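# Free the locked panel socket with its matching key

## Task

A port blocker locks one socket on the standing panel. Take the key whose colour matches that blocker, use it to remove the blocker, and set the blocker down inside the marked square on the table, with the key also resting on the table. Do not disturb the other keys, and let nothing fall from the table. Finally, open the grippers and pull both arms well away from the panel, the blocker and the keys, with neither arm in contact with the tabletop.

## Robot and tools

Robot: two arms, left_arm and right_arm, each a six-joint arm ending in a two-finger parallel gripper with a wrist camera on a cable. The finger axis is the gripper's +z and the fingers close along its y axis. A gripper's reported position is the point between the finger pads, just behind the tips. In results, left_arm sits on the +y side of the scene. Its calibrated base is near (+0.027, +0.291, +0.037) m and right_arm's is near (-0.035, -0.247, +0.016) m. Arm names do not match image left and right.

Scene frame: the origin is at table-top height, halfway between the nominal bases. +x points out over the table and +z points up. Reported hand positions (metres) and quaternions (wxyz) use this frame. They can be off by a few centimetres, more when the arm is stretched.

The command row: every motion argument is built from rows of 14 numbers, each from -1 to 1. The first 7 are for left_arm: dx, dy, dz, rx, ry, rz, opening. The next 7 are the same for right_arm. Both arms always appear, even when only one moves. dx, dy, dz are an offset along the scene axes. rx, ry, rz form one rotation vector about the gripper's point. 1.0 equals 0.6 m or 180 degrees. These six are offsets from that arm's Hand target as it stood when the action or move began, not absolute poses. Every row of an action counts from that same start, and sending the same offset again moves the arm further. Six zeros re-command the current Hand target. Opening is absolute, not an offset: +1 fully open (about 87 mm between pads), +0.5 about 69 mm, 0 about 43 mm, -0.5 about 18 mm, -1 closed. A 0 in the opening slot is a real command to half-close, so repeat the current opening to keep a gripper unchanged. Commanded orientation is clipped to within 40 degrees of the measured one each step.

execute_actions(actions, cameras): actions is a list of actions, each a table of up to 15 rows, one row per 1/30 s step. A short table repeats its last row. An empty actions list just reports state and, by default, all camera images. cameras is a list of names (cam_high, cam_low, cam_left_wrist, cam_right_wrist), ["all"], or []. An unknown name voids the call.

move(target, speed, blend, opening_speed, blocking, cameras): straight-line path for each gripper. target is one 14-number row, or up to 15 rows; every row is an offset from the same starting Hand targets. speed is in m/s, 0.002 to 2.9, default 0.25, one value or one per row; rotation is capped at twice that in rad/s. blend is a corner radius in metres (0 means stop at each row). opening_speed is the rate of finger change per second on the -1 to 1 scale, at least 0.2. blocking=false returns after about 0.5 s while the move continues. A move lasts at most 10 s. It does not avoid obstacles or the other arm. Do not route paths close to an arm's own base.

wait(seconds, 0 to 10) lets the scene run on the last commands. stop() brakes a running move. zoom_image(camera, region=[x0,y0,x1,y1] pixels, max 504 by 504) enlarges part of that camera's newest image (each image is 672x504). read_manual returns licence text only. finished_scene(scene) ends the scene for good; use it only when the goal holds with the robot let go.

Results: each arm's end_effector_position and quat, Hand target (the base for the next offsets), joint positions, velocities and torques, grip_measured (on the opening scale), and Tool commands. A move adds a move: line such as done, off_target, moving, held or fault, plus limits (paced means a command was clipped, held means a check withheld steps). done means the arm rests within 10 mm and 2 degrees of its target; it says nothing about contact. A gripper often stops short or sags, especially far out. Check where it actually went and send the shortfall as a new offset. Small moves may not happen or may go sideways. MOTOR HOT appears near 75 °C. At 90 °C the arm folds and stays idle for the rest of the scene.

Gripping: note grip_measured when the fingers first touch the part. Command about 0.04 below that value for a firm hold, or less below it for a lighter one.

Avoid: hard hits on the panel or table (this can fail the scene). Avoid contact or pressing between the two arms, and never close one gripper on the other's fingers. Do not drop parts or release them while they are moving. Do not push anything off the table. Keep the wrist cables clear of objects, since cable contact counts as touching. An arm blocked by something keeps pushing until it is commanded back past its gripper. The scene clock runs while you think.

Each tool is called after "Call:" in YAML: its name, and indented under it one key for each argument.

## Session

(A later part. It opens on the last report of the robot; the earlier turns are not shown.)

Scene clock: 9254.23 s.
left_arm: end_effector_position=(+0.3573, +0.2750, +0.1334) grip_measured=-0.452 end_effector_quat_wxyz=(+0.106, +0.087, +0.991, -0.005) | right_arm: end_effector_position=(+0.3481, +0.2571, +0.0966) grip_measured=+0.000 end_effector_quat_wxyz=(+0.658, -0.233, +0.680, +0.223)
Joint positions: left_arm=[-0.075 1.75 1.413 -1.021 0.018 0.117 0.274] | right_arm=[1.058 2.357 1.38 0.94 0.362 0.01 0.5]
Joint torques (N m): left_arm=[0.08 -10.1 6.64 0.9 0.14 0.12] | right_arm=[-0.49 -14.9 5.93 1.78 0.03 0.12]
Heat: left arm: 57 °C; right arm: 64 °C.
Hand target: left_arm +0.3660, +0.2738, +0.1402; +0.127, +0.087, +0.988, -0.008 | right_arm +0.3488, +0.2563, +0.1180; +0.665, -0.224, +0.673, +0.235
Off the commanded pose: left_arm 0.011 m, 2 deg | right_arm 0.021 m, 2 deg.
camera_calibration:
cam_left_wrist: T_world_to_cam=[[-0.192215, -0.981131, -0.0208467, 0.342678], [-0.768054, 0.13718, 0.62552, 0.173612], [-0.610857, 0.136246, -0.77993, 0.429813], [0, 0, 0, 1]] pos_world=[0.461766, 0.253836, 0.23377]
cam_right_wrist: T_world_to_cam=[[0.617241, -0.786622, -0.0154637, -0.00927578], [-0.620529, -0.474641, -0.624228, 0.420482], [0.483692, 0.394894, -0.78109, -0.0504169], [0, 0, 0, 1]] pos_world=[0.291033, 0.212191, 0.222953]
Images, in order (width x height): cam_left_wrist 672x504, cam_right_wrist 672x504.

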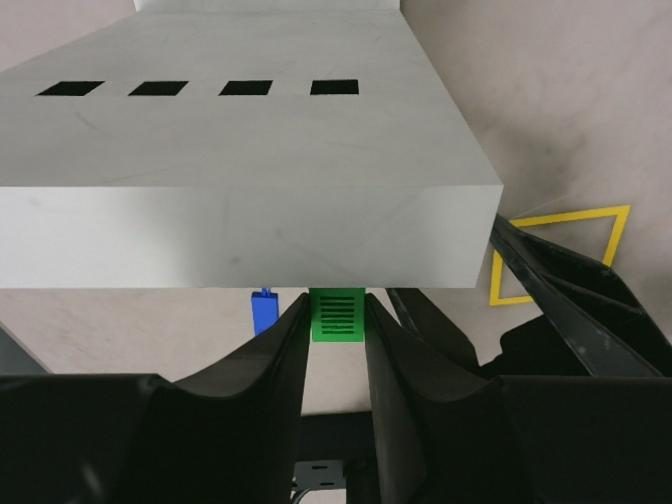

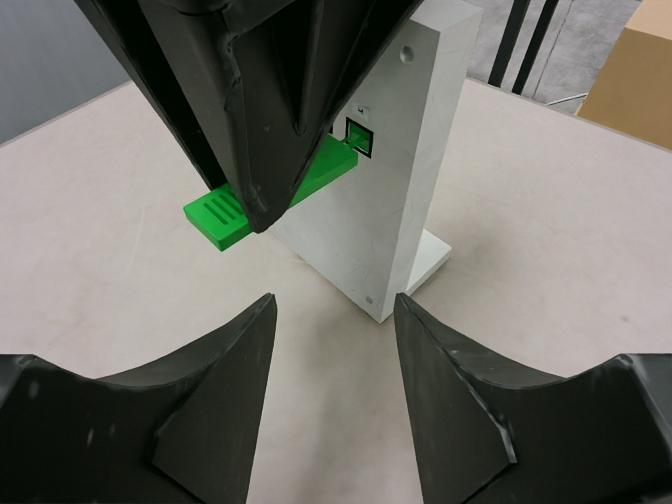

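Call:
execute_actions:
  actions:
    - [[0.0125,0.0087,-0.016,0,0,0,-0.62,0,0,0,0,0,0,0],[-0.0155,-0.0113,0.016,0,0,0,-0.62,0,0,0,0,0,0,0],[0.0125,0.0087,-0.016,0,0,0,-0.62,0,0,0,0,0,0,0],[-0.0155,-0.0113,0.016,0,0,0,-0.62,0,0,0,0,0,0,0],[0.0125,0.0087,-0.016,0,0,0,-0.62,0,0,0,0,0,0,0],[-0.0155,-0.0113,0.016,0,0,0,-0.62,0,0,0,0,0,0,0],[0.0105,0.0087,0.012,0,0,0,-0.62,0,0,0,0,0,0,0],[-0.0135,-0.0113,-0.012,0,0,0,-0.62,0,0,0,0,0,0,0],[0.0105,0.0087,0.012,0,0,0,-0.62,0,0,0,0,0,0,0],[-0.0135,-0.0113,-0.012,0,0,0,-0.62,0,0,0,0,0,0,0],[0.0105,0.0087,0.012,0,0,0,-0.62,0,0,0,0,0,0,0],[-0.0135,-0.0113,-0.012,0,0,0,-0.62,0,0,0,0,0,0,0],[0.0065,0.0067,0.008,0,0,0,-0.62,0,0,0,0,0,0,0],[-0.0055,-0.0063,-0.004,0,0,0,-0.62,0,0,0,0,0,0,0],[-0.0015,-0.0013,0.0,0,0,0,-0.62,0,0,0,0,0,0,0]]
  cameras: ["cam_right_wrist","cam_left_wrist"]

Call:
zoom_image:
  camera: "cam_right_wrist"
  region: [338, 122, 374, 152]

Call:
zoom_image:
  camera: "cam_left_wrist"
  region: [280, 50, 400, 140]

Scene clock: 9277.30 s.
left_arm: end_effector_position=(+0.3584, +0.2745, +0.1337) grip_measured=-0.452 end_effector_quat_wxyz=(+0.110, +0.087, +0.990, -0.005) | right_arm: end_effector_position=(+0.3481, +0.2571, +0.0966) grip_measured=+0.000 end_effector_quat_wxyz=(+0.658, -0.233, +0.680, +0.223)
Joint positions: left_arm=[-0.076 1.747 1.411 -1.014 0.018 0.116 0.274] | right_arm=[1.058 2.357 1.38 0.94 0.362 0.01 0.5]
Joint torques (N m): left_arm=[0.01 -10.22 6.9 0.85 0.13 0.08] | right_arm=[-0.44 -14.63 5.93 1.8 0.07 0.16]
Heat: left arm: 57 °C; right arm: 64 °C.
Hand target: left_arm +0.3651, +0.2730, +0.1402; +0.127, +0.087, +0.988, -0.008 | right_arm +0.3488, +0.2563, +0.1180; +0.665, -0.224, +0.673, +0.235
Off the commanded pose: left_arm 0.009 m, 2 deg | right_arm 0.021 m, 2 deg.
camera_calibration:
cam_left_wrist: T_world_to_cam=[[-0.192415, -0.981073, -0.0217304, 0.342569], [-0.772526, 0.137784, 0.619855, 0.176593], [-0.605129, 0.136057, -0.784416, 0.429363], [0, 0, 0, 1]] pos_world=[0.462158, 0.253336, 0.234782]
cam_right_wrist: T_world_to_cam=[[0.617241, -0.786622, -0.0154637, -0.00927578], [-0.620529, -0.474641, -0.624228, 0.420482], [0.483692, 0.394894, -0.78109, -0.0504169], [0, 0, 0, 1]] pos_world=[0.291033, 0.212191, 0.222953]
Images, in order (width x height): cam_left_wrist 672x504, cam_right_wrist 672x504.

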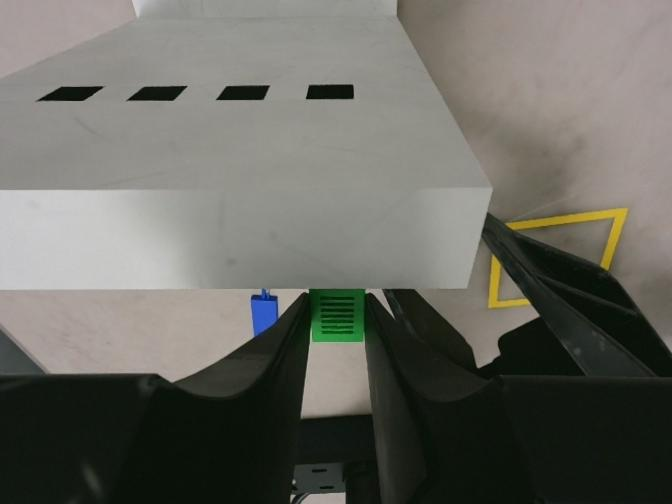

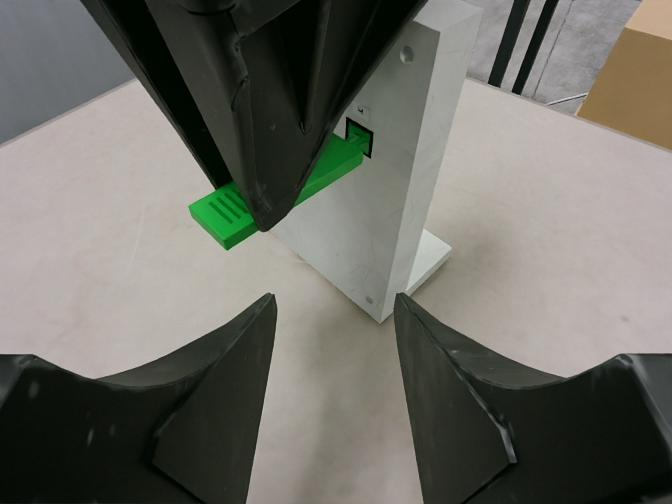

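Scaled by 14.000.

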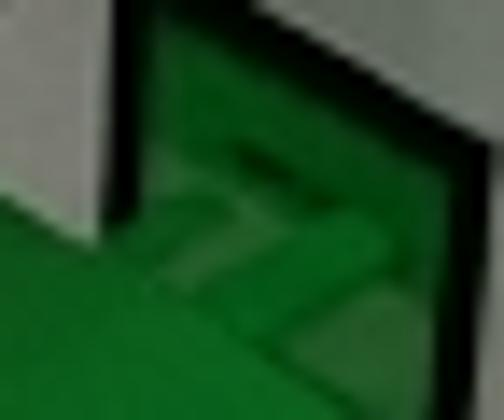

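Scaled by 4.200.

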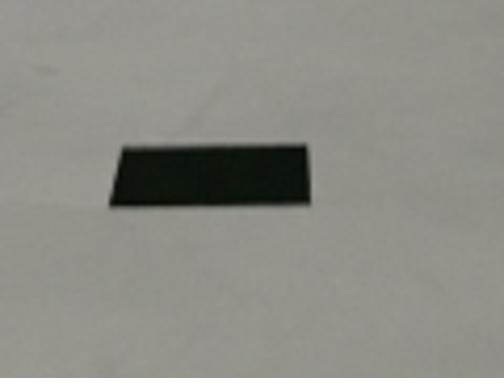

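Call:
zoom_image:
  camera: "cam_right_wrist"
  region: [344, 120, 372, 148]

Call:
zoom_image:
  camera: "cam_right_wrist"
  region: [349, 130, 364, 142]

Scaled by 18.000.

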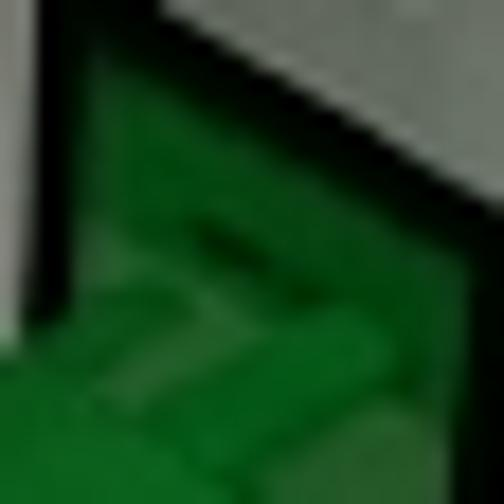

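Scaled by 33.600.

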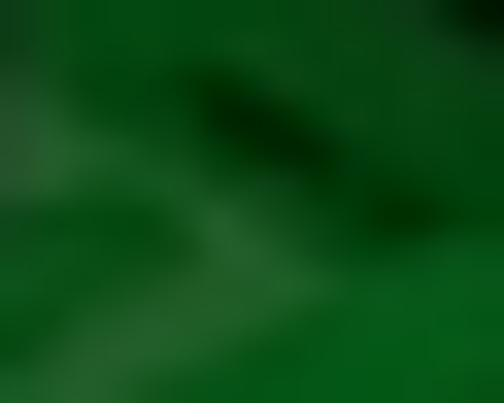

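Call:
execute_actions:
  actions:
    - [[0.014,0.0092,-0.016,0,0,0,-0.62,0,0,0,0,0,0,0],[-0.014,-0.0108,0.016,0,0,0,-0.62,0,0,0,0,0,0,0],[0.014,0.0092,-0.016,0,0,0,-0.62,0,0,0,0,0,0,0],[-0.014,-0.0108,0.016,0,0,0,-0.62,0,0,0,0,0,0,0],[0.014,0.0092,-0.016,0,0,0,-0.62,0,0,0,0,0,0,0],[-0.014,-0.0108,0.016,0,0,0,-0.62,0,0,0,0,0,0,0],[0.012,0.0092,0.012,0,0,0,-0.62,0,0,0,0,0,0,0],[-0.012,-0.0108,-0.012,0,0,0,-0.62,0,0,0,0,0,0,0],[0.012,0.0092,0.012,0,0,0,-0.62,0,0,0,0,0,0,0],[-0.012,-0.0108,-0.012,0,0,0,-0.62,0,0,0,0,0,0,0],[0.012,0.0092,0.012,0,0,0,-0.62,0,0,0,0,0,0,0],[-0.012,-0.0108,-0.012,0,0,0,-0.62,0,0,0,0,0,0,0],[0.008,0.0072,0.008,0,0,0,-0.62,0,0,0,0,0,0,0],[-0.004,-0.0058,-0.004,0,0,0,-0.62,0,0,0,0,0,0,0],[0.0,-0.0008,0.0,0,0,0,-0.62,0,0,0,0,0,0,0]]
    - [[0.0165,-0.0005,-0.016,0,0,0,-0.62,0,0,0,0,0,0,0],[-0.0115,-0.0005,0.016,0,0,0,-0.62,0,0,0,0,0,0,0],[0.0165,-0.0005,-0.016,0,0,0,-0.62,0,0,0,0,0,0,0],[-0.0115,-0.0005,0.016,0,0,0,-0.62,0,0,0,0,0,0,0],[0.0165,-0.0005,-0.016,0,0,0,-0.62,0,0,0,0,0,0,0],[-0.0115,-0.0005,0.016,0,0,0,-0.62,0,0,0,0,0,0,0],[0.0145,-0.0005,0.012,0,0,0,-0.62,0,0,0,0,0,0,0],[-0.0095,-0.0005,-0.012,0,0,0,-0.62,0,0,0,0,0,0,0],[0.0145,-0.0005,0.012,0,0,0,-0.62,0,0,0,0,0,0,0],[-0.0095,-0.0005,-0.012,0,0,0,-0.62,0,0,0,0,0,0,0],[0.0145,-0.0005,0.012,0,0,0,-0.62,0,0,0,0,0,0,0],[-0.0095,-0.0005,-0.012,0,0,0,-0.62,0,0,0,0,0,0,0],[0.0105,-0.0005,0.008,0,0,0,-0.62,0,0,0,0,0,0,0],[-0.0015,-0.0005,-0.004,0,0,0,-0.62,0,0,0,0,0,0,0],[0.0025,-0.0005,0.0,0,0,0,-0.62,0,0,0,0,0,0,0]]
  cameras: ["cam_right_wrist","cam_left_wrist"]

Call:
zoom_image:
  camera: "cam_right_wrist"
  region: [344, 120, 372, 148]

Call:
zoom_image:
  camera: "cam_left_wrist"
  region: [280, 50, 400, 140]

Scene clock: 9354.83 s.
left_arm: end_effector_position=(+0.3598, +0.2740, +0.1338) grip_measured=-0.452 end_effector_quat_wxyz=(+0.111, +0.087, +0.990, -0.006) | right_arm: end_effector_position=(+0.3481, +0.2571, +0.0966) grip_measured=+0.000 end_effector_quat_wxyz=(+0.658, -0.233, +0.680, +0.223)
Joint positions: left_arm=[-0.077 1.752 1.416 -1.014 0.018 0.115 0.274] | right_arm=[1.058 2.357 1.38 0.94 0.362 0.01 0.5]
Joint torques (N m): left_arm=[-0.12 -10.18 6.9 0.85 0.11 0.1] | right_arm=[-0.47 -14.58 5.94 1.83 -0.05 0.13]
Heat: left arm: 53 °C; right arm: 64 °C.
Hand target: left_arm +0.3667, +0.2723, +0.1402; +0.127, +0.087, +0.988, -0.008 | right_arm +0.3488, +0.2563, +0.1180; +0.665, -0.224, +0.673, +0.235
Off the commanded pose: left_arm 0.010 m, 2 deg | right_arm 0.021 m, 2 deg.
camera_calibration:
cam_left_wrist: T_world_to_cam=[[-0.192086, -0.981142, -0.021546, 0.342174], [-0.773231, 0.137789, 0.618973, 0.178151], [-0.604332, 0.135556, -0.785116, 0.430358], [0, 0, 0, 1]] pos_world=[0.463557, 0.252836, 0.234984]
cam_right_wrist: T_world_to_cam=[[0.617241, -0.786622, -0.0154637, -0.00927578], [-0.620529, -0.474641, -0.624228, 0.420482], [0.483692, 0.394894, -0.78109, -0.0504169], [0, 0, 0, 1]] pos_world=[0.291033, 0.212191, 0.222953]
Images, in order (width x height): cam_left_wrist 672x504, cam_right_wrist 672x504.

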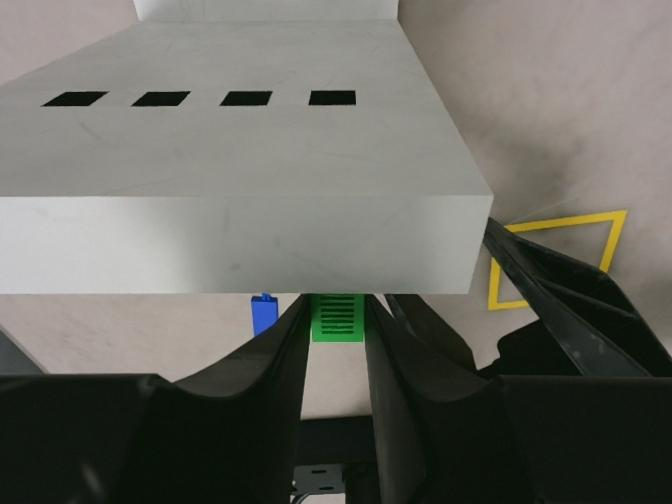

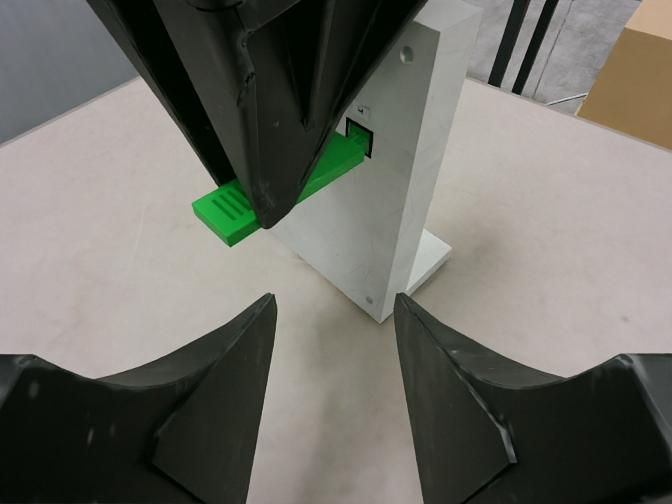

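Scaled by 18.000.

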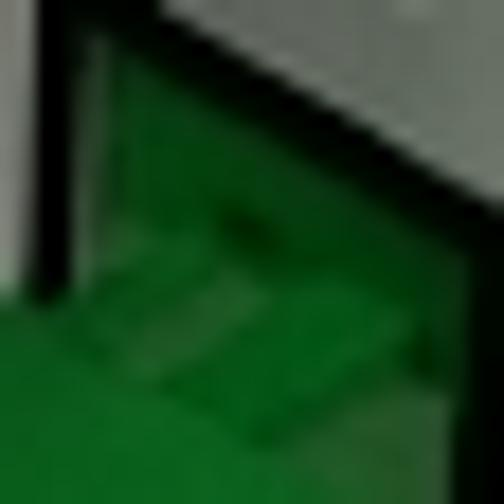

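Scaled by 4.200.

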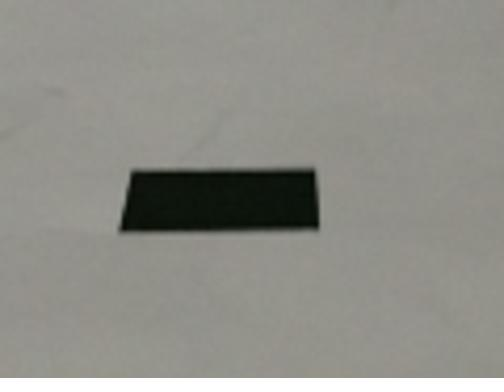

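Call:
zoom_image:
  camera: "cam_right_wrist"
  region: [347, 129, 365, 144]

Call:
zoom_image:
  camera: "cam_right_wrist"
  region: [340, 122, 376, 152]

Scaled by 28.000.

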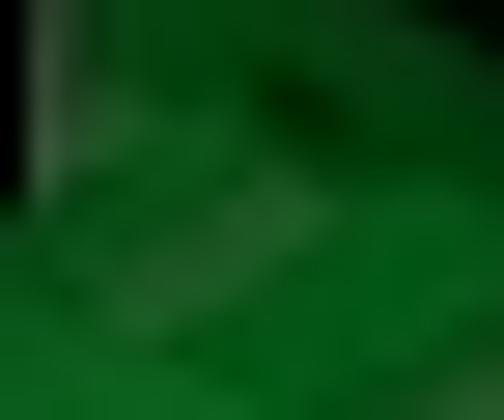

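Scaled by 14.000.

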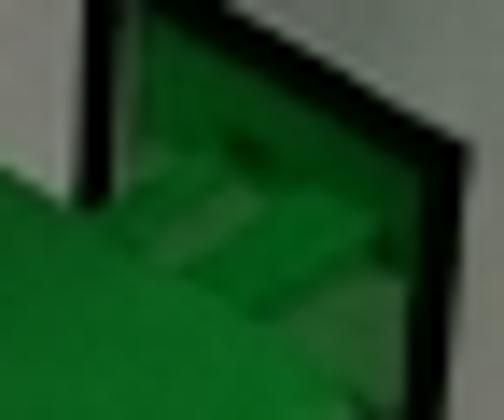

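Call:
execute_actions:
  actions:
    - [[0.0195,-0.0005,-0.0165,0,0,0,-0.62,0,0,0,0,0,0,0],[-0.0085,-0.0005,0.0155,0,0,0,-0.62,0,0,0,0,0,0,0],[0.0195,-0.0005,-0.0165,0,0,0,-0.62,0,0,0,0,0,0,0],[-0.0085,-0.0005,0.0155,0,0,0,-0.62,0,0,0,0,0,0,0],[0.0195,-0.0005,-0.0165,0,0,0,-0.62,0,0,0,0,0,0,0],[-0.0085,-0.0005,0.0155,0,0,0,-0.62,0,0,0,0,0,0,0],[0.0175,-0.0005,0.0115,0,0,0,-0.62,0,0,0,0,0,0,0],[-0.0065,-0.0005,-0.0125,0,0,0,-0.62,0,0,0,0,0,0,0],[0.0175,-0.0005,0.0115,0,0,0,-0.62,0,0,0,0,0,0,0],[-0.0065,-0.0005,-0.0125,0,0,0,-0.62,0,0,0,0,0,0,0],[0.0175,-0.0005,0.0115,0,0,0,-0.62,0,0,0,0,0,0,0],[-0.0065,-0.0005,-0.0125,0,0,0,-0.62,0,0,0,0,0,0,0],[0.0135,-0.0005,0.0075,0,0,0,-0.62,0,0,0,0,0,0,0],[0.0015,-0.0005,-0.0045,0,0,0,-0.62,0,0,0,0,0,0,0],[0.0055,-0.0005,-0.0005,0,0,0,-0.62,0,0,0,0,0,0,0]]
  cameras: ["cam_right_wrist","cam_left_wrist"]

Call:
zoom_image:
  camera: "cam_right_wrist"
  region: [344, 120, 372, 148]

Call:
zoom_image:
  camera: "cam_left_wrist"
  region: [280, 50, 400, 140]

Scene clock: 9417.30 s.
left_arm: end_effector_position=(+0.3618, +0.2738, +0.1336) grip_measured=-0.452 end_effector_quat_wxyz=(+0.109, +0.087, +0.990, -0.006) | right_arm: end_effector_position=(+0.3481, +0.2571, +0.0966) grip_measured=+0.000 end_effector_quat_wxyz=(+0.658, -0.233, +0.680, +0.223)
Joint positions: left_arm=[-0.077 1.763 1.429 -1.019 0.018 0.115 0.274] | right_arm=[1.058 2.357 1.38 0.94 0.362 0.01 0.5]
Joint torques (N m): left_arm=[-0.01 -10.09 7.06 0.86 0.11 0.08] | right_arm=[-0.46 -14.54 6.08 1.78 0.03 0.17]
Heat: left arm: 55 °C; right arm: 64 °C.
Hand target: left_arm +0.3700, +0.2720, +0.1399; +0.127, +0.087, +0.988, -0.008 | right_arm +0.3488, +0.2563, +0.1180; +0.665, -0.224, +0.673, +0.235
Off the commanded pose: left_arm 0.011 m, 2 deg | right_arm 0.021 m, 2 deg.
camera_calibration:
cam_left_wrist: T_world_to_cam=[[-0.192143, -0.981142, -0.0210266, 0.342393], [-0.771103, 0.137688, 0.621645, 0.178589], [-0.607027, 0.135659, -0.783017, 0.432044], [0, 0, 0, 1]] pos_world=[0.465761, 0.252736, 0.234478]
cam_right_wrist: T_world_to_cam=[[0.617241, -0.786622, -0.0154637, -0.00927578], [-0.620529, -0.474641, -0.624228, 0.420482], [0.483692, 0.394894, -0.78109, -0.0504169], [0, 0, 0, 1]] pos_world=[0.291033, 0.212191, 0.222953]
Images, in order (width x height): cam_left_wrist 672x504, cam_right_wrist 672x504.

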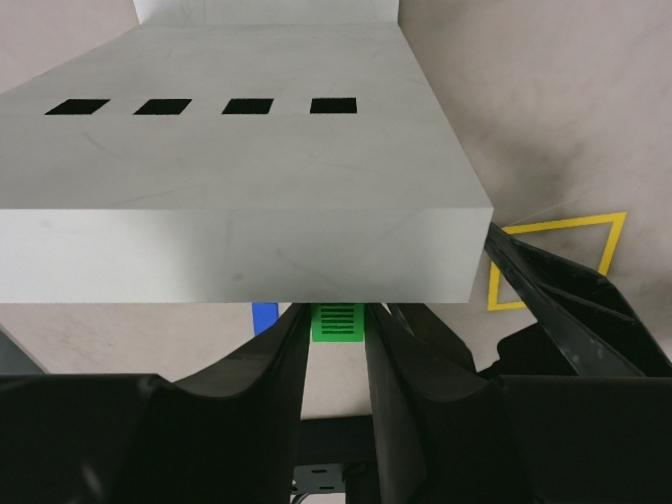

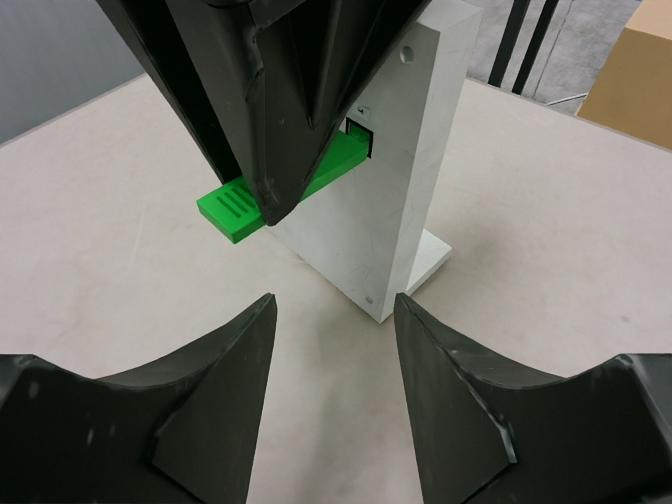

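Scaled by 18.000.

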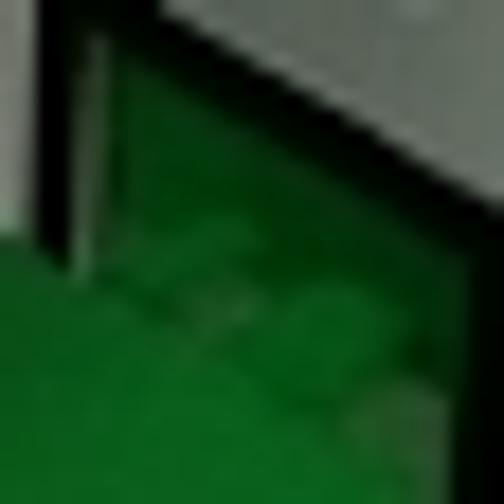

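Scaled by 4.200.

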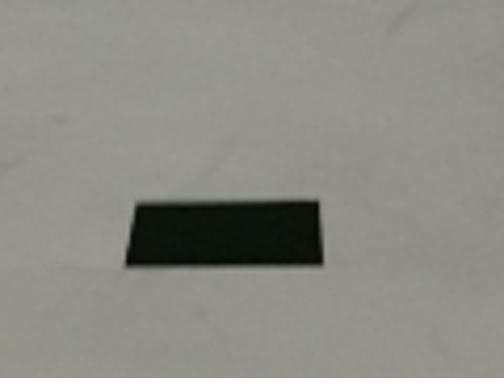

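Call:
execute_actions:
  actions:
    - [[0.016,0.0036,-0.016,0,0,0,-0.62,0,0,0,0,0,0,0],[-0.012,-0.0044,0.016,0,0,0,-0.62,0,0,0,0,0,0,0],[0.016,0.0036,-0.016,0,0,0,-0.62,0,0,0,0,0,0,0],[-0.012,-0.0044,0.016,0,0,0,-0.62,0,0,0,0,0,0,0],[0.016,0.0036,-0.016,0,0,0,-0.62,0,0,0,0,0,0,0],[-0.012,-0.0044,0.016,0,0,0,-0.62,0,0,0,0,0,0,0],[0.014,0.0036,0.012,0,0,0,-0.62,0,0,0,0,0,0,0],[-0.010,-0.0044,-0.012,0,0,0,-0.62,0,0,0,0,0,0,0],[0.014,0.0036,0.012,0,0,0,-0.62,0,0,0,0,0,0,0],[-0.010,-0.0044,-0.012,0,0,0,-0.62,0,0,0,0,0,0,0],[0.014,0.0036,0.012,0,0,0,-0.62,0,0,0,0,0,0,0],[-0.010,-0.0044,-0.012,0,0,0,-0.62,0,0,0,0,0,0,0],[0.010,0.0036,0.008,0,0,0,-0.62,0,0,0,0,0,0,0],[-0.002,-0.0034,-0.004,0,0,0,-0.62,0,0,0,0,0,0,0],[0.002,-0.0004,0.0,0,0,0,-0.62,0,0,0,0,0,0,0]]
  cameras: ["cam_right_wrist","cam_left_wrist"]

Call:
zoom_image:
  camera: "cam_right_wrist"
  region: [344, 120, 372, 148]

Call:
zoom_image:
  camera: "cam_left_wrist"
  region: [280, 50, 400, 140]

Scene clock: 9438.03 s.
left_arm: end_effector_position=(+0.3622, +0.2738, +0.1338) grip_measured=-0.452 end_effector_quat_wxyz=(+0.107, +0.086, +0.991, -0.006) | right_arm: end_effector_position=(+0.3481, +0.2571, +0.0966) grip_measured=+0.000 end_effector_quat_wxyz=(+0.658, -0.233, +0.680, +0.223)
Joint positions: left_arm=[-0.077 1.768 1.437 -1.026 0.018 0.113 0.274] | right_arm=[1.058 2.357 1.38 0.94 0.362 0.01 0.5]
Joint torques (N m): left_arm=[-0.2 -10 6.8 0.94 0.11 0.12] | right_arm=[-0.5 -14.95 6.12 1.85 -0.02 0.12]
Heat: left arm: 56 °C; right arm: 64 °C.
Hand target: left_arm +0.3712, +0.2718, +0.1400; +0.127, +0.087, +0.988, -0.008 | right_arm +0.3488, +0.2563, +0.1180; +0.665, -0.224, +0.673, +0.235
Off the commanded pose: left_arm 0.011 m, 2 deg | right_arm 0.021 m, 2 deg.
camera_calibration:
cam_left_wrist: T_world_to_cam=[[-0.190817, -0.98142, -0.0201133, 0.341899], [-0.768424, 0.136592, 0.625193, 0.17766], [-0.61083, 0.134753, -0.780211, 0.433686], [0, 0, 0, 1]] pos_world=[0.466667, 0.252838, 0.234172]
cam_right_wrist: T_world_to_cam=[[0.617241, -0.786622, -0.0154637, -0.00927578], [-0.620529, -0.474641, -0.624228, 0.420482], [0.483692, 0.394894, -0.78109, -0.0504169], [0, 0, 0, 1]] pos_world=[0.291033, 0.212191, 0.222953]
Images, in order (width x height): cam_left_wrist 672x504, cam_right_wrist 672x504.

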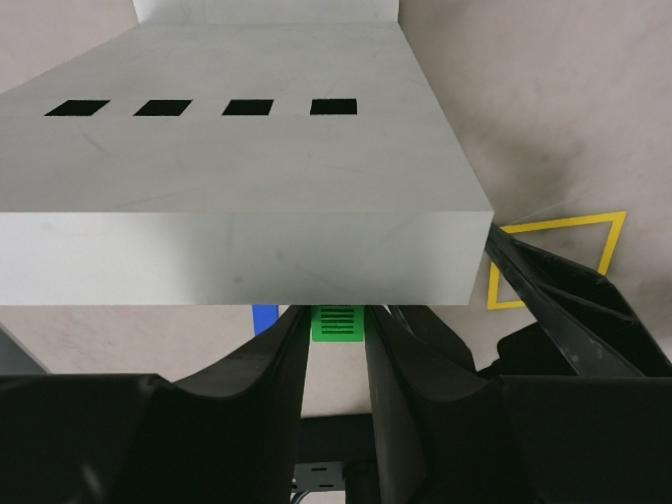

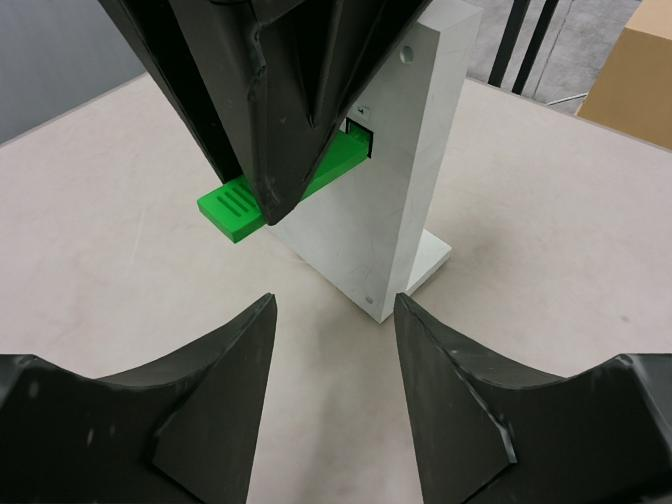

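Scaled by 18.000.

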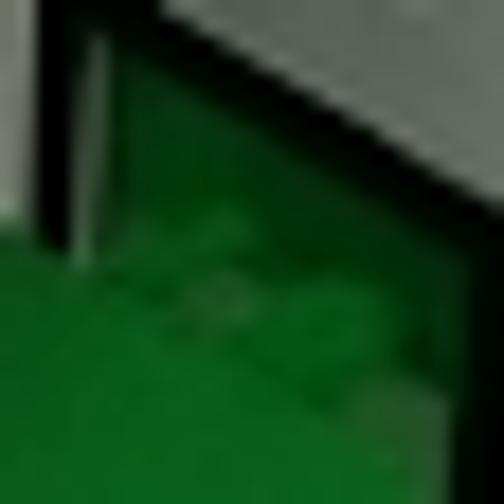

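Scaled by 4.200.

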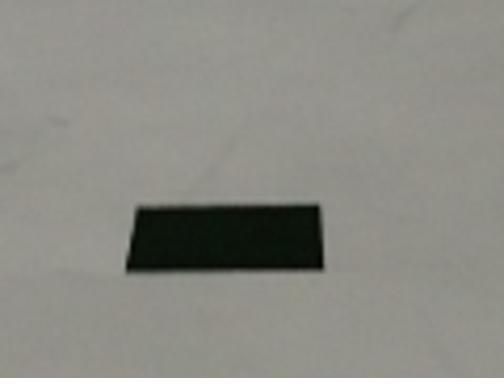

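Call:
execute_actions:
  actions:
    - [[0.009,0.0094,-0.016,0,0,0,-0.62,0,0,0,0,0,0,0],[-0.019,-0.0106,0.016,0,0,0,-0.62,0,0,0,0,0,0,0],[0.009,0.0094,-0.016,0,0,0,-0.62,0,0,0,0,0,0,0],[-0.019,-0.0106,0.016,0,0,0,-0.62,0,0,0,0,0,0,0],[0.009,0.0094,-0.016,0,0,0,-0.62,0,0,0,0,0,0,0],[-0.019,-0.0106,0.016,0,0,0,-0.62,0,0,0,0,0,0,0],[0.007,0.0094,0.012,0,0,0,-0.62,0,0,0,0,0,0,0],[-0.017,-0.0106,-0.012,0,0,0,-0.62,0,0,0,0,0,0,0],[0.007,0.0094,0.012,0,0,0,-0.62,0,0,0,0,0,0,0],[-0.017,-0.0106,-0.012,0,0,0,-0.62,0,0,0,0,0,0,0],[0.007,0.0094,0.012,0,0,0,-0.62,0,0,0,0,0,0,0],[-0.017,-0.0106,-0.012,0,0,0,-0.62,0,0,0,0,0,0,0],[0.003,0.0074,0.008,0,0,0,-0.62,0,0,0,0,0,0,0],[-0.009,-0.0056,-0.004,0,0,0,-0.62,0,0,0,0,0,0,0],[-0.005,-0.0006,0.0,0,0,0,-0.62,0,0,0,0,0,0,0]]
    - [[0.0185,-0.0003,-0.016,0,0,0,-0.62,0,0,0,0,0,0,0],[-0.0095,-0.0003,0.016,0,0,0,-0.62,0,0,0,0,0,0,0],[0.0185,-0.0003,-0.016,0,0,0,-0.62,0,0,0,0,0,0,0],[-0.0095,-0.0003,0.016,0,0,0,-0.62,0,0,0,0,0,0,0],[0.0185,-0.0003,-0.016,0,0,0,-0.62,0,0,0,0,0,0,0],[-0.0095,-0.0003,0.016,0,0,0,-0.62,0,0,0,0,0,0,0],[0.0165,-0.0003,0.012,0,0,0,-0.62,0,0,0,0,0,0,0],[-0.0075,-0.0003,-0.012,0,0,0,-0.62,0,0,0,0,0,0,0],[0.0165,-0.0003,0.012,0,0,0,-0.62,0,0,0,0,0,0,0],[-0.0075,-0.0003,-0.012,0,0,0,-0.62,0,0,0,0,0,0,0],[0.0165,-0.0003,0.012,0,0,0,-0.62,0,0,0,0,0,0,0],[-0.0075,-0.0003,-0.012,0,0,0,-0.62,0,0,0,0,0,0,0],[0.0125,-0.0003,0.008,0,0,0,-0.62,0,0,0,0,0,0,0],[0.0005,-0.0003,-0.004,0,0,0,-0.62,0,0,0,0,0,0,0],[0.0045,-0.0003,0.0,0,0,0,-0.62,0,0,0,0,0,0,0]]
  cameras: ["cam_right_wrist","cam_left_wrist"]

Call:
zoom_image:
  camera: "cam_right_wrist"
  region: [344, 120, 372, 148]

Call:
zoom_image:
  camera: "cam_left_wrist"
  region: [280, 50, 400, 140]

Scene clock: 9463.83 s.
left_arm: end_effector_position=(+0.3618, +0.2732, +0.1333) grip_measured=-0.452 end_effector_quat_wxyz=(+0.108, +0.086, +0.990, -0.006) | right_arm: end_effector_position=(+0.3481, +0.2571, +0.0966) grip_measured=+0.000 end_effector_quat_wxyz=(+0.658, -0.233, +0.680, +0.223)
Joint positions: left_arm=[-0.079 1.765 1.431 -1.021 0.017 0.111 0.274] | right_arm=[1.058 2.357 1.38 0.94 0.362 0.01 0.5]
Joint torques (N m): left_arm=[-0.13 -9.92 7.27 0.89 0.11 0.11] | right_arm=[-0.46 -14.82 6.13 1.8 -0.03 0.12]
Heat: left arm: 56 °C; right arm: 64 °C.
Hand target: left_arm +0.3709, +0.2712, +0.1399; +0.127, +0.087, +0.988, -0.008 | right_arm +0.3488, +0.2563, +0.1180; +0.665, -0.224, +0.673, +0.235
Off the commanded pose: left_arm 0.011 m, 2 deg | right_arm 0.021 m, 2 deg.
camera_calibration:
cam_left_wrist: T_world_to_cam=[[-0.190602, -0.981447, -0.0208065, 0.341279], [-0.769904, 0.136303, 0.623433, 0.178654], [-0.60903, 0.134847, -0.7816, 0.43277], [0, 0, 0, 1]] pos_world=[0.466165, 0.252238, 0.233975]
cam_right_wrist: T_world_to_cam=[[0.617241, -0.786622, -0.0154637, -0.00927578], [-0.620529, -0.474641, -0.624228, 0.420482], [0.483692, 0.394894, -0.78109, -0.0504169], [0, 0, 0, 1]] pos_world=[0.291033, 0.212191, 0.222953]
Images, in order (width x height): cam_left_wrist 672x504, cam_right_wrist 672x504.

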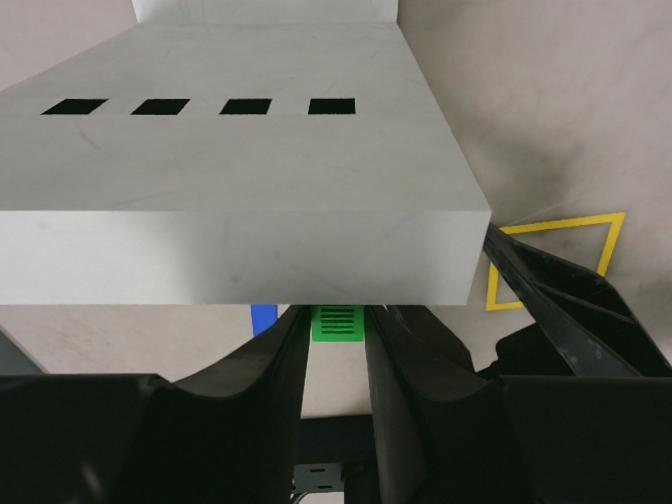

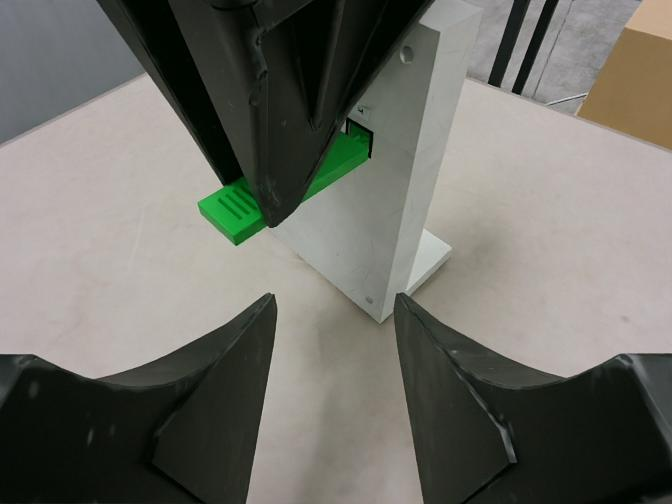

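Scaled by 18.000.

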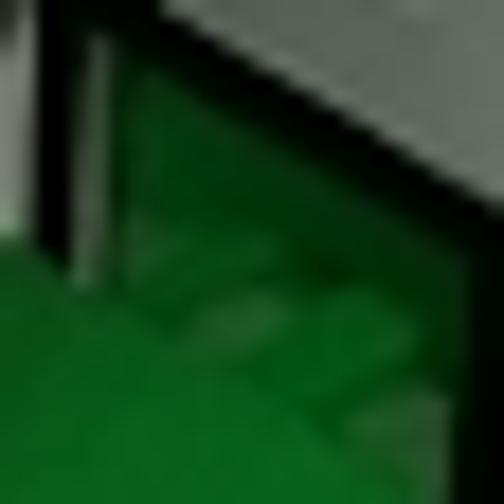

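Scaled by 4.200.

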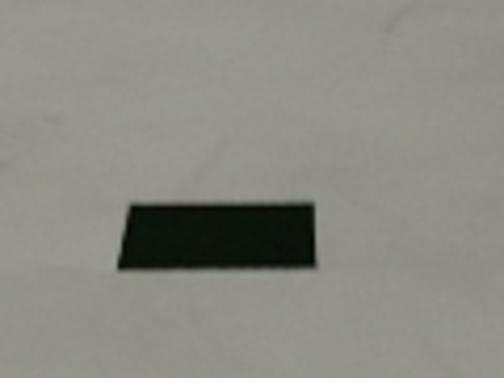

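Call:
execute_actions:
  actions:
    - [[0.014,0.0,-0.0166,0,0,0,-0.62,0,0,0,0,0,0,0],[-0.014,0.0,0.0154,0,0,0,-0.62,0,0,0,0,0,0,0],[0.014,0.0,-0.0166,0,0,0,-0.62,0,0,0,0,0,0,0],[-0.014,0.0,0.0154,0,0,0,-0.62,0,0,0,0,0,0,0],[0.014,0.0,-0.0166,0,0,0,-0.62,0,0,0,0,0,0,0],[-0.014,0.0,0.0154,0,0,0,-0.62,0,0,0,0,0,0,0],[0.012,0.0,0.0114,0,0,0,-0.62,0,0,0,0,0,0,0],[-0.012,0.0,-0.0126,0,0,0,-0.62,0,0,0,0,0,0,0],[0.012,0.0,0.0114,0,0,0,-0.62,0,0,0,0,0,0,0],[-0.012,0.0,-0.0126,0,0,0,-0.62,0,0,0,0,0,0,0],[0.012,0.0,0.0114,0,0,0,-0.62,0,0,0,0,0,0,0],[-0.012,0.0,-0.0126,0,0,0,-0.62,0,0,0,0,0,0,0],[0.008,0.0,0.0074,0,0,0,-0.62,0,0,0,0,0,0,0],[-0.004,0.0,-0.0046,0,0,0,-0.62,0,0,0,0,0,0,0],[0.0005,0.0,-0.0006,0,0,0,-0.62,0,0,0,0,0,0,0]]
  cameras: ["cam_right_wrist","cam_left_wrist"]

Call:
zoom_image:
  camera: "cam_right_wrist"
  region: [344, 120, 372, 148]

Call:
zoom_image:
  camera: "cam_left_wrist"
  region: [280, 50, 400, 140]

Scene clock: 9486.67 s.
left_arm: end_effector_position=(+0.3618, +0.2732, +0.1334) grip_measured=-0.452 end_effector_quat_wxyz=(+0.106, +0.086, +0.991, -0.006) | right_arm: end_effector_position=(+0.3481, +0.2571, +0.0966) grip_measured=+0.000 end_effector_quat_wxyz=(+0.658, -0.233, +0.680, +0.223)
Joint positions: left_arm=[-0.079 1.768 1.435 -1.025 0.017 0.111 0.274] | right_arm=[1.058 2.357 1.38 0.94 0.362 0.01 0.5]
Joint torques (N m): left_arm=[-0.05 -10.06 7.15 0.9 0.09 0.11] | right_arm=[-0.55 -14.8 6.05 1.8 0.04 0.2]
Heat: left arm: 54 °C; right arm: 64 °C.
Hand target: left_arm +0.3712, +0.2712, +0.1396; +0.127, +0.087, +0.988, -0.008 | right_arm +0.3488, +0.2563, +0.1180; +0.665, -0.224, +0.673, +0.235
Off the commanded pose: left_arm 0.011 m, 2 deg | right_arm 0.021 m, 2 deg.
camera_calibration:
cam_left_wrist: T_world_to_cam=[[-0.190652, -0.981446, -0.020361, 0.341232], [-0.767987, 0.136203, 0.625815, 0.177512], [-0.61143, 0.13495, -0.779706, 0.433384], [0, 0, 0, 1]] pos_world=[0.466368, 0.252238, 0.23377]
cam_right_wrist: T_world_to_cam=[[0.617241, -0.786622, -0.0154637, -0.00927578], [-0.620529, -0.474641, -0.624228, 0.420482], [0.483692, 0.394894, -0.78109, -0.0504169], [0, 0, 0, 1]] pos_world=[0.291033, 0.212191, 0.222953]
Images, in order (width x height): cam_left_wrist 672x504, cam_right_wrist 672x504.

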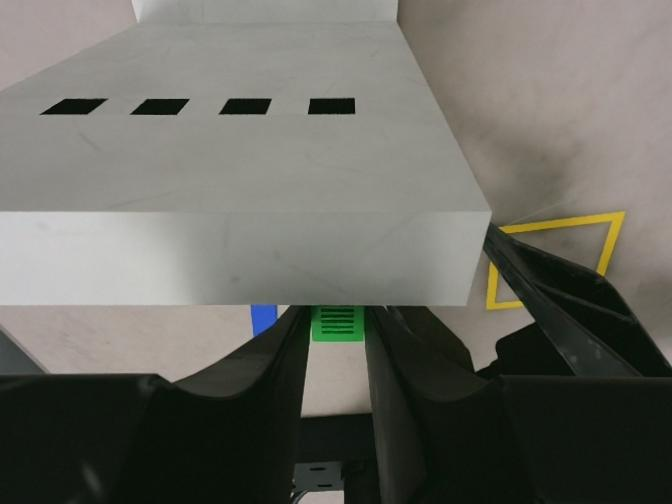

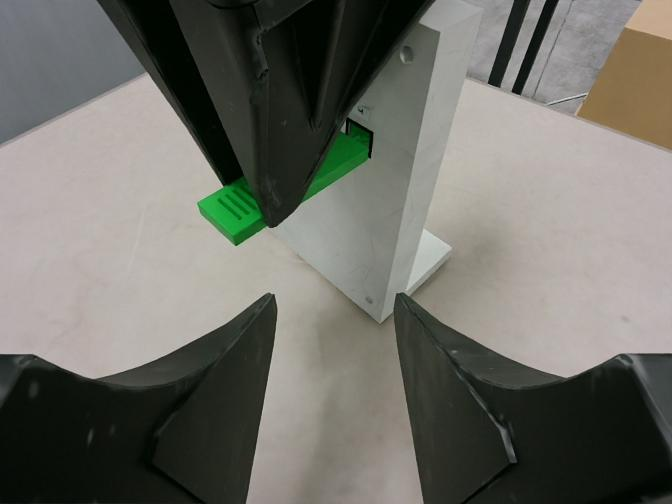

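Scaled by 18.000.

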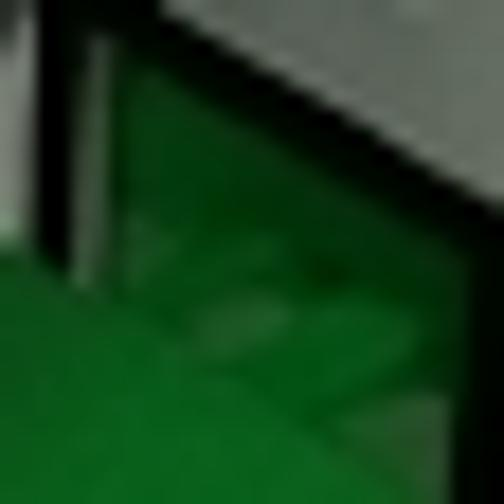

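Scaled by 4.200.

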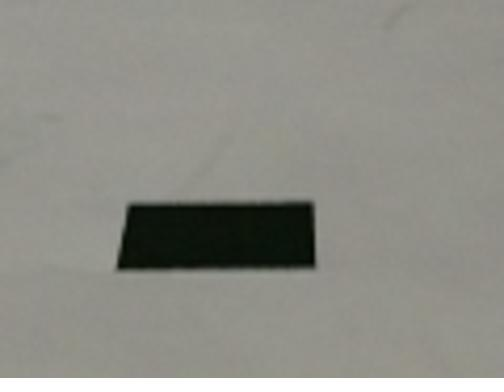

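Call:
execute_actions:
  actions:
    - [[0.014,0.0,-0.0168,0,0,0,-0.62,0,0,0,0,0,0,0],[-0.014,0.0,0.0152,0,0,0,-0.62,0,0,0,0,0,0,0],[0.014,0.0,-0.0168,0,0,0,-0.62,0,0,0,0,0,0,0],[-0.014,0.0,0.0152,0,0,0,-0.62,0,0,0,0,0,0,0],[0.014,0.0,-0.0168,0,0,0,-0.62,0,0,0,0,0,0,0],[-0.014,0.0,0.0152,0,0,0,-0.62,0,0,0,0,0,0,0],[0.012,0.0,0.0112,0,0,0,-0.62,0,0,0,0,0,0,0],[-0.012,0.0,-0.0128,0,0,0,-0.62,0,0,0,0,0,0,0],[0.012,0.0,0.0112,0,0,0,-0.62,0,0,0,0,0,0,0],[-0.012,0.0,-0.0128,0,0,0,-0.62,0,0,0,0,0,0,0],[0.012,0.0,0.0112,0,0,0,-0.62,0,0,0,0,0,0,0],[-0.012,0.0,-0.0128,0,0,0,-0.62,0,0,0,0,0,0,0],[0.008,0.0,0.0072,0,0,0,-0.62,0,0,0,0,0,0,0],[-0.004,0.0,-0.0048,0,0,0,-0.62,0,0,0,0,0,0,0],[0.0,0.0,-0.0008,0,0,0,-0.62,0,0,0,0,0,0,0]]

Call:
execute_actions:
  actions:
    - [[0.014,0.0,-0.0168,0,0,0,-0.62,0,0,0,0,0,0,0],[-0.014,0.0,0.0152,0,0,0,-0.62,0,0,0,0,0,0,0],[0.014,0.0,-0.0168,0,0,0,-0.62,0,0,0,0,0,0,0],[-0.014,0.0,0.0152,0,0,0,-0.62,0,0,0,0,0,0,0],[0.014,0.0,-0.0168,0,0,0,-0.62,0,0,0,0,0,0,0],[-0.014,0.0,0.0152,0,0,0,-0.62,0,0,0,0,0,0,0],[0.012,0.0,0.0112,0,0,0,-0.62,0,0,0,0,0,0,0],[-0.012,0.0,-0.0128,0,0,0,-0.62,0,0,0,0,0,0,0],[0.012,0.0,0.0112,0,0,0,-0.62,0,0,0,0,0,0,0],[-0.012,0.0,-0.0128,0,0,0,-0.62,0,0,0,0,0,0,0],[0.012,0.0,0.0112,0,0,0,-0.62,0,0,0,0,0,0,0],[-0.012,0.0,-0.0128,0,0,0,-0.62,0,0,0,0,0,0,0],[0.008,0.0,0.0072,0,0,0,-0.62,0,0,0,0,0,0,0],[-0.004,0.0,-0.0048,0,0,0,-0.62,0,0,0,0,0,0,0],[0.0,0.0,-0.0008,0,0,0,-0.62,0,0,0,0,0,0,0]]
  cameras: ["cam_right_wrist","cam_left_wrist"]

Call:
zoom_image:
  camera: "cam_right_wrist"
  region: [344, 120, 372, 148]

Call:
zoom_image:
  camera: "cam_left_wrist"
  region: [280, 50, 400, 140]

Scene clock: 9522.97 s.
left_arm: end_effector_position=(+0.3619, +0.2732, +0.1335) grip_measured=-0.452 end_effector_quat_wxyz=(+0.106, +0.086, +0.991, -0.006) | right_arm: end_effector_position=(+0.3481, +0.2571, +0.0966) grip_measured=+0.000 end_effector_quat_wxyz=(+0.658, -0.233, +0.680, +0.223)
Joint positions: left_arm=[-0.079 1.769 1.437 -1.027 0.017 0.111 0.274] | right_arm=[1.058 2.357 1.38 0.94 0.362 0.01 0.5]
Joint torques (N m): left_arm=[-0.24 -10.26 6.69 0.97 0.12 0.12] | right_arm=[-0.8 -14.76 5.83 1.79 -0.1 0.14]
Heat: left arm: 56 °C; right arm: 64 °C.
Hand target: left_arm +0.3712, +0.2712, +0.1391; +0.127, +0.087, +0.988, -0.008 | right_arm +0.3488, +0.2563, +0.1180; +0.665, -0.224, +0.673, +0.235
Off the commanded pose: left_arm 0.011 m, 2 deg | right_arm 0.021 m, 2 deg.

Scene clock: 9523.67 s.
left_arm: end_effector_position=(+0.3614, +0.2732, +0.1328) grip_measured=-0.452 end_effector_quat_wxyz=(+0.105, +0.086, +0.991, -0.006) | right_arm: end_effector_position=(+0.3481, +0.2571, +0.0966) grip_measured=+0.000 end_effector_quat_wxyz=(+0.658, -0.233, +0.680, +0.223)
Joint positions: left_arm=[-0.079 1.769 1.433 -1.025 0.017 0.111 0.274] | right_arm=[1.058 2.357 1.38 0.94 0.362 0.01 0.5]
Joint torques (N m): left_arm=[-0.27 -9.92 6.69 0.98 0.1 0.09] | right_arm=[-0.46 -14.8 5.91 1.78 -0.01 0.07]
Heat: left arm: 56 °C; right arm: 64 °C.
Hand target: left_arm +0.3711, +0.2712, +0.1385; +0.127, +0.087, +0.988, -0.008 | right_arm +0.3488, +0.2563, +0.1180; +0.665, -0.224, +0.673, +0.235
Off the commanded pose: left_arm 0.012 m, 3 deg | right_arm 0.021 m, 2 deg.
camera_calibration:
cam_left_wrist: T_world_to_cam=[[-0.190754, -0.981433, -0.020072, 0.341172], [-0.766766, 0.136201, 0.627311, 0.177084], [-0.61293, 0.135052, -0.77851, 0.433015], [0, 0, 0, 1]] pos_world=[0.46627, 0.252238, 0.232867]
cam_right_wrist: T_world_to_cam=[[0.617241, -0.786622, -0.0154637, -0.00927578], [-0.620529, -0.474641, -0.624228, 0.420482], [0.483692, 0.394894, -0.78109, -0.0504169], [0, 0, 0, 1]] pos_world=[0.291033, 0.212191, 0.222953]
Images, in order (width x height): cam_left_wrist 672x504, cam_right_wrist 672x504.

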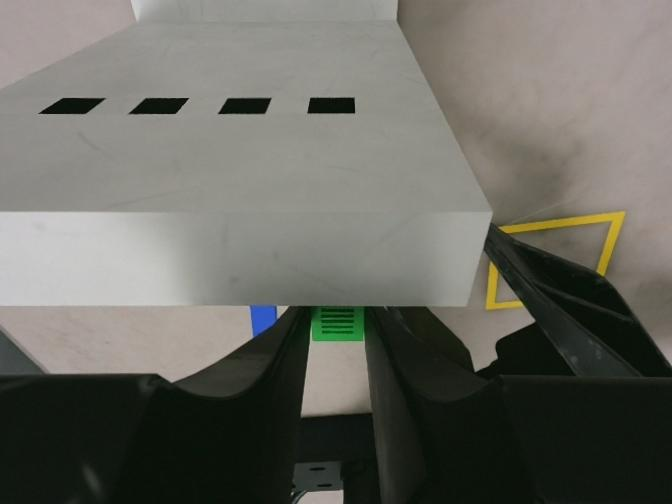

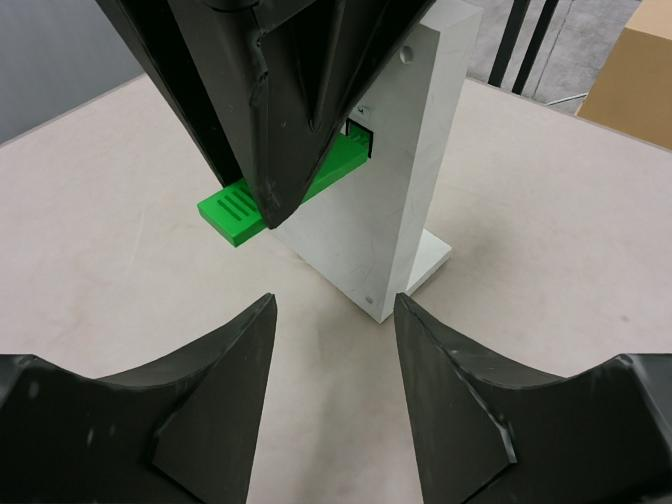

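Scaled by 18.000.

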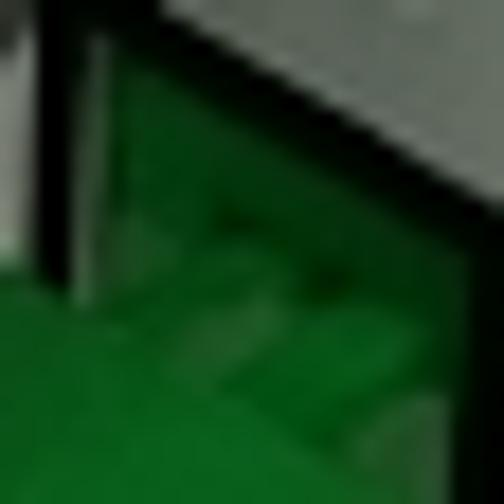

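Scaled by 4.200.

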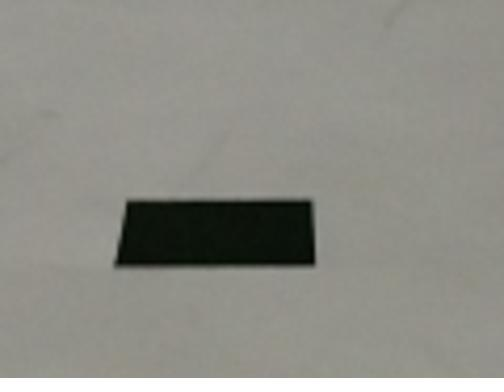

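Call:
execute_actions:
  actions:
    - [[0.0085,0.0096,-0.0142,0,0,0,-0.62,0,0,0,0,0,0,0],[-0.0195,-0.0104,0.0178,0,0,0,-0.62,0,0,0,0,0,0,0],[0.0085,0.0096,-0.0142,0,0,0,-0.62,0,0,0,0,0,0,0],[-0.0195,-0.0104,0.0178,0,0,0,-0.62,0,0,0,0,0,0,0],[0.0085,0.0096,-0.0142,0,0,0,-0.62,0,0,0,0,0,0,0],[-0.0195,-0.0104,0.0178,0,0,0,-0.62,0,0,0,0,0,0,0],[0.0065,0.0096,0.0138,0,0,0,-0.62,0,0,0,0,0,0,0],[-0.0175,-0.0104,-0.0102,0,0,0,-0.62,0,0,0,0,0,0,0],[0.0065,0.0096,0.0138,0,0,0,-0.62,0,0,0,0,0,0,0],[-0.0175,-0.0104,-0.0102,0,0,0,-0.62,0,0,0,0,0,0,0],[0.0065,0.0096,0.0138,0,0,0,-0.62,0,0,0,0,0,0,0],[-0.0175,-0.0104,-0.0102,0,0,0,-0.62,0,0,0,0,0,0,0],[0.0025,0.0076,0.0098,0,0,0,-0.62,0,0,0,0,0,0,0],[-0.0095,-0.0054,-0.0022,0,0,0,-0.62,0,0,0,0,0,0,0],[-0.0055,-0.0004,0.0018,0,0,0,-0.62,0,0,0,0,0,0,0]]
    - [[0.0185,-0.0003,-0.016,0,0,0,-0.62,0,0,0,0,0,0,0],[-0.0095,-0.0003,0.016,0,0,0,-0.62,0,0,0,0,0,0,0],[0.0185,-0.0003,-0.016,0,0,0,-0.62,0,0,0,0,0,0,0],[-0.0095,-0.0003,0.016,0,0,0,-0.62,0,0,0,0,0,0,0],[0.0185,-0.0003,-0.016,0,0,0,-0.62,0,0,0,0,0,0,0],[-0.0095,-0.0003,0.016,0,0,0,-0.62,0,0,0,0,0,0,0],[0.0165,-0.0003,0.012,0,0,0,-0.62,0,0,0,0,0,0,0],[-0.0075,-0.0003,-0.012,0,0,0,-0.62,0,0,0,0,0,0,0],[0.0165,-0.0003,0.012,0,0,0,-0.62,0,0,0,0,0,0,0],[-0.0075,-0.0003,-0.012,0,0,0,-0.62,0,0,0,0,0,0,0],[0.0165,-0.0003,0.012,0,0,0,-0.62,0,0,0,0,0,0,0],[-0.0075,-0.0003,-0.012,0,0,0,-0.62,0,0,0,0,0,0,0],[0.0125,-0.0003,0.008,0,0,0,-0.62,0,0,0,0,0,0,0],[0.0005,-0.0003,-0.004,0,0,0,-0.62,0,0,0,0,0,0,0],[0.0045,-0.0003,0.0,0,0,0,-0.62,0,0,0,0,0,0,0]]
  cameras: ["cam_right_wrist","cam_left_wrist"]

Call:
zoom_image:
  camera: "cam_right_wrist"
  region: [344, 120, 372, 148]

Call:
zoom_image:
  camera: "cam_left_wrist"
  region: [280, 50, 400, 140]

Scene clock: 9606.33 s.
left_arm: end_effector_position=(+0.3620, +0.2732, +0.1333) grip_measured=-0.452 end_effector_quat_wxyz=(+0.108, +0.086, +0.991, -0.005) | right_arm: end_effector_position=(+0.3481, +0.2571, +0.0966) grip_measured=+0.000 end_effector_quat_wxyz=(+0.658, -0.233, +0.680, +0.223)
Joint positions: left_arm=[-0.079 1.766 1.432 -1.022 0.016 0.111 0.274] | right_arm=[1.058 2.357 1.38 0.94 0.362 0.01 0.5]
Joint torques (N m): left_arm=[-0.2 -10.11 7.01 0.92 0.11 0.12] | right_arm=[-0.64 -14.91 5.97 1.8 0.05 0.15]
Heat: left arm: 55 °C; right arm: 64 °C.
Hand target: left_arm +0.3706, +0.2708, +0.1396; +0.127, +0.087, +0.988, -0.008 | right_arm +0.3488, +0.2563, +0.1180; +0.665, -0.224, +0.673, +0.235
Off the commanded pose: left_arm 0.011 m, 2 deg | right_arm 0.021 m, 2 deg.
camera_calibration:
cam_left_wrist: T_world_to_cam=[[-0.19012, -0.981531, -0.0212241, 0.341212], [-0.769713, 0.135602, 0.623822, 0.178805], [-0.609423, 0.134938, -0.781278, 0.432976], [0, 0, 0, 1]] pos_world=[0.466366, 0.252239, 0.233974]
cam_right_wrist: T_world_to_cam=[[0.617241, -0.786622, -0.0154637, -0.00927578], [-0.620529, -0.474641, -0.624228, 0.420482], [0.483692, 0.394894, -0.78109, -0.0504169], [0, 0, 0, 1]] pos_world=[0.291033, 0.212191, 0.222953]
Images, in order (width x height): cam_left_wrist 672x504, cam_right_wrist 672x504.

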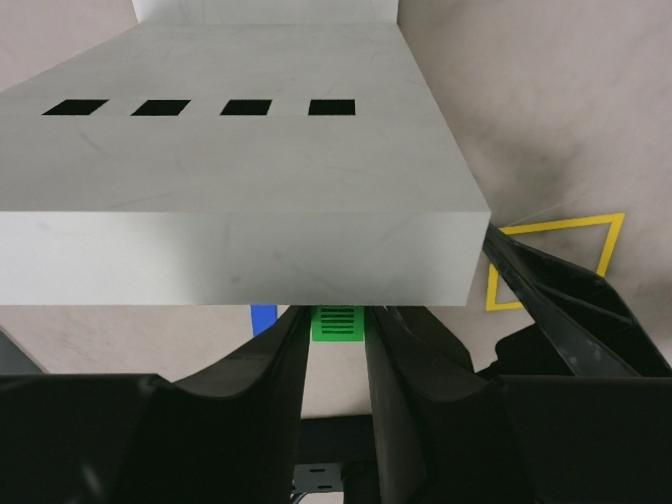

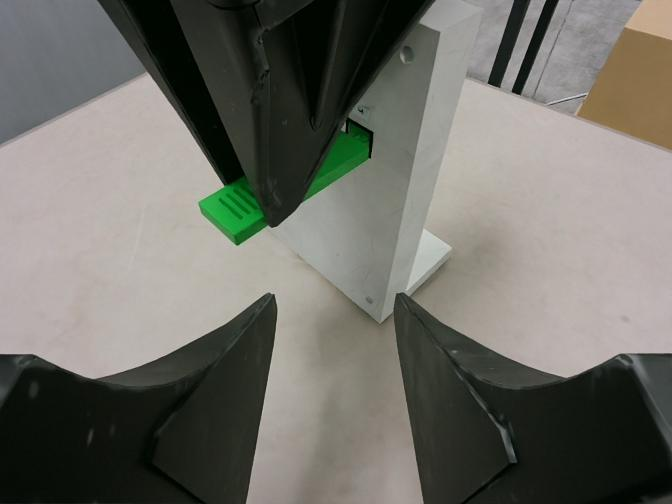

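Scaled by 18.000.

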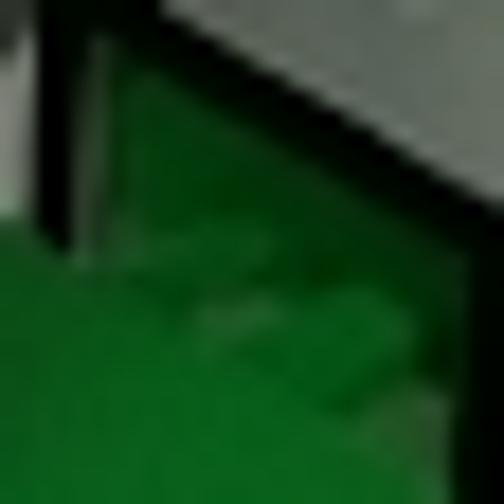

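Scaled by 4.200.

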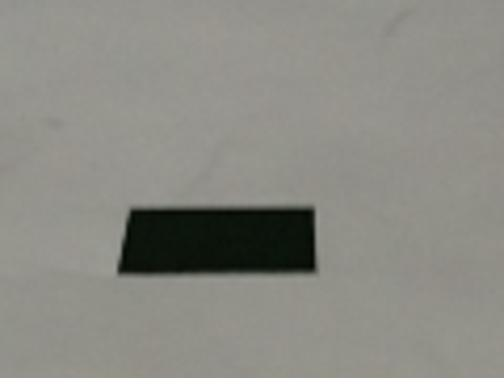

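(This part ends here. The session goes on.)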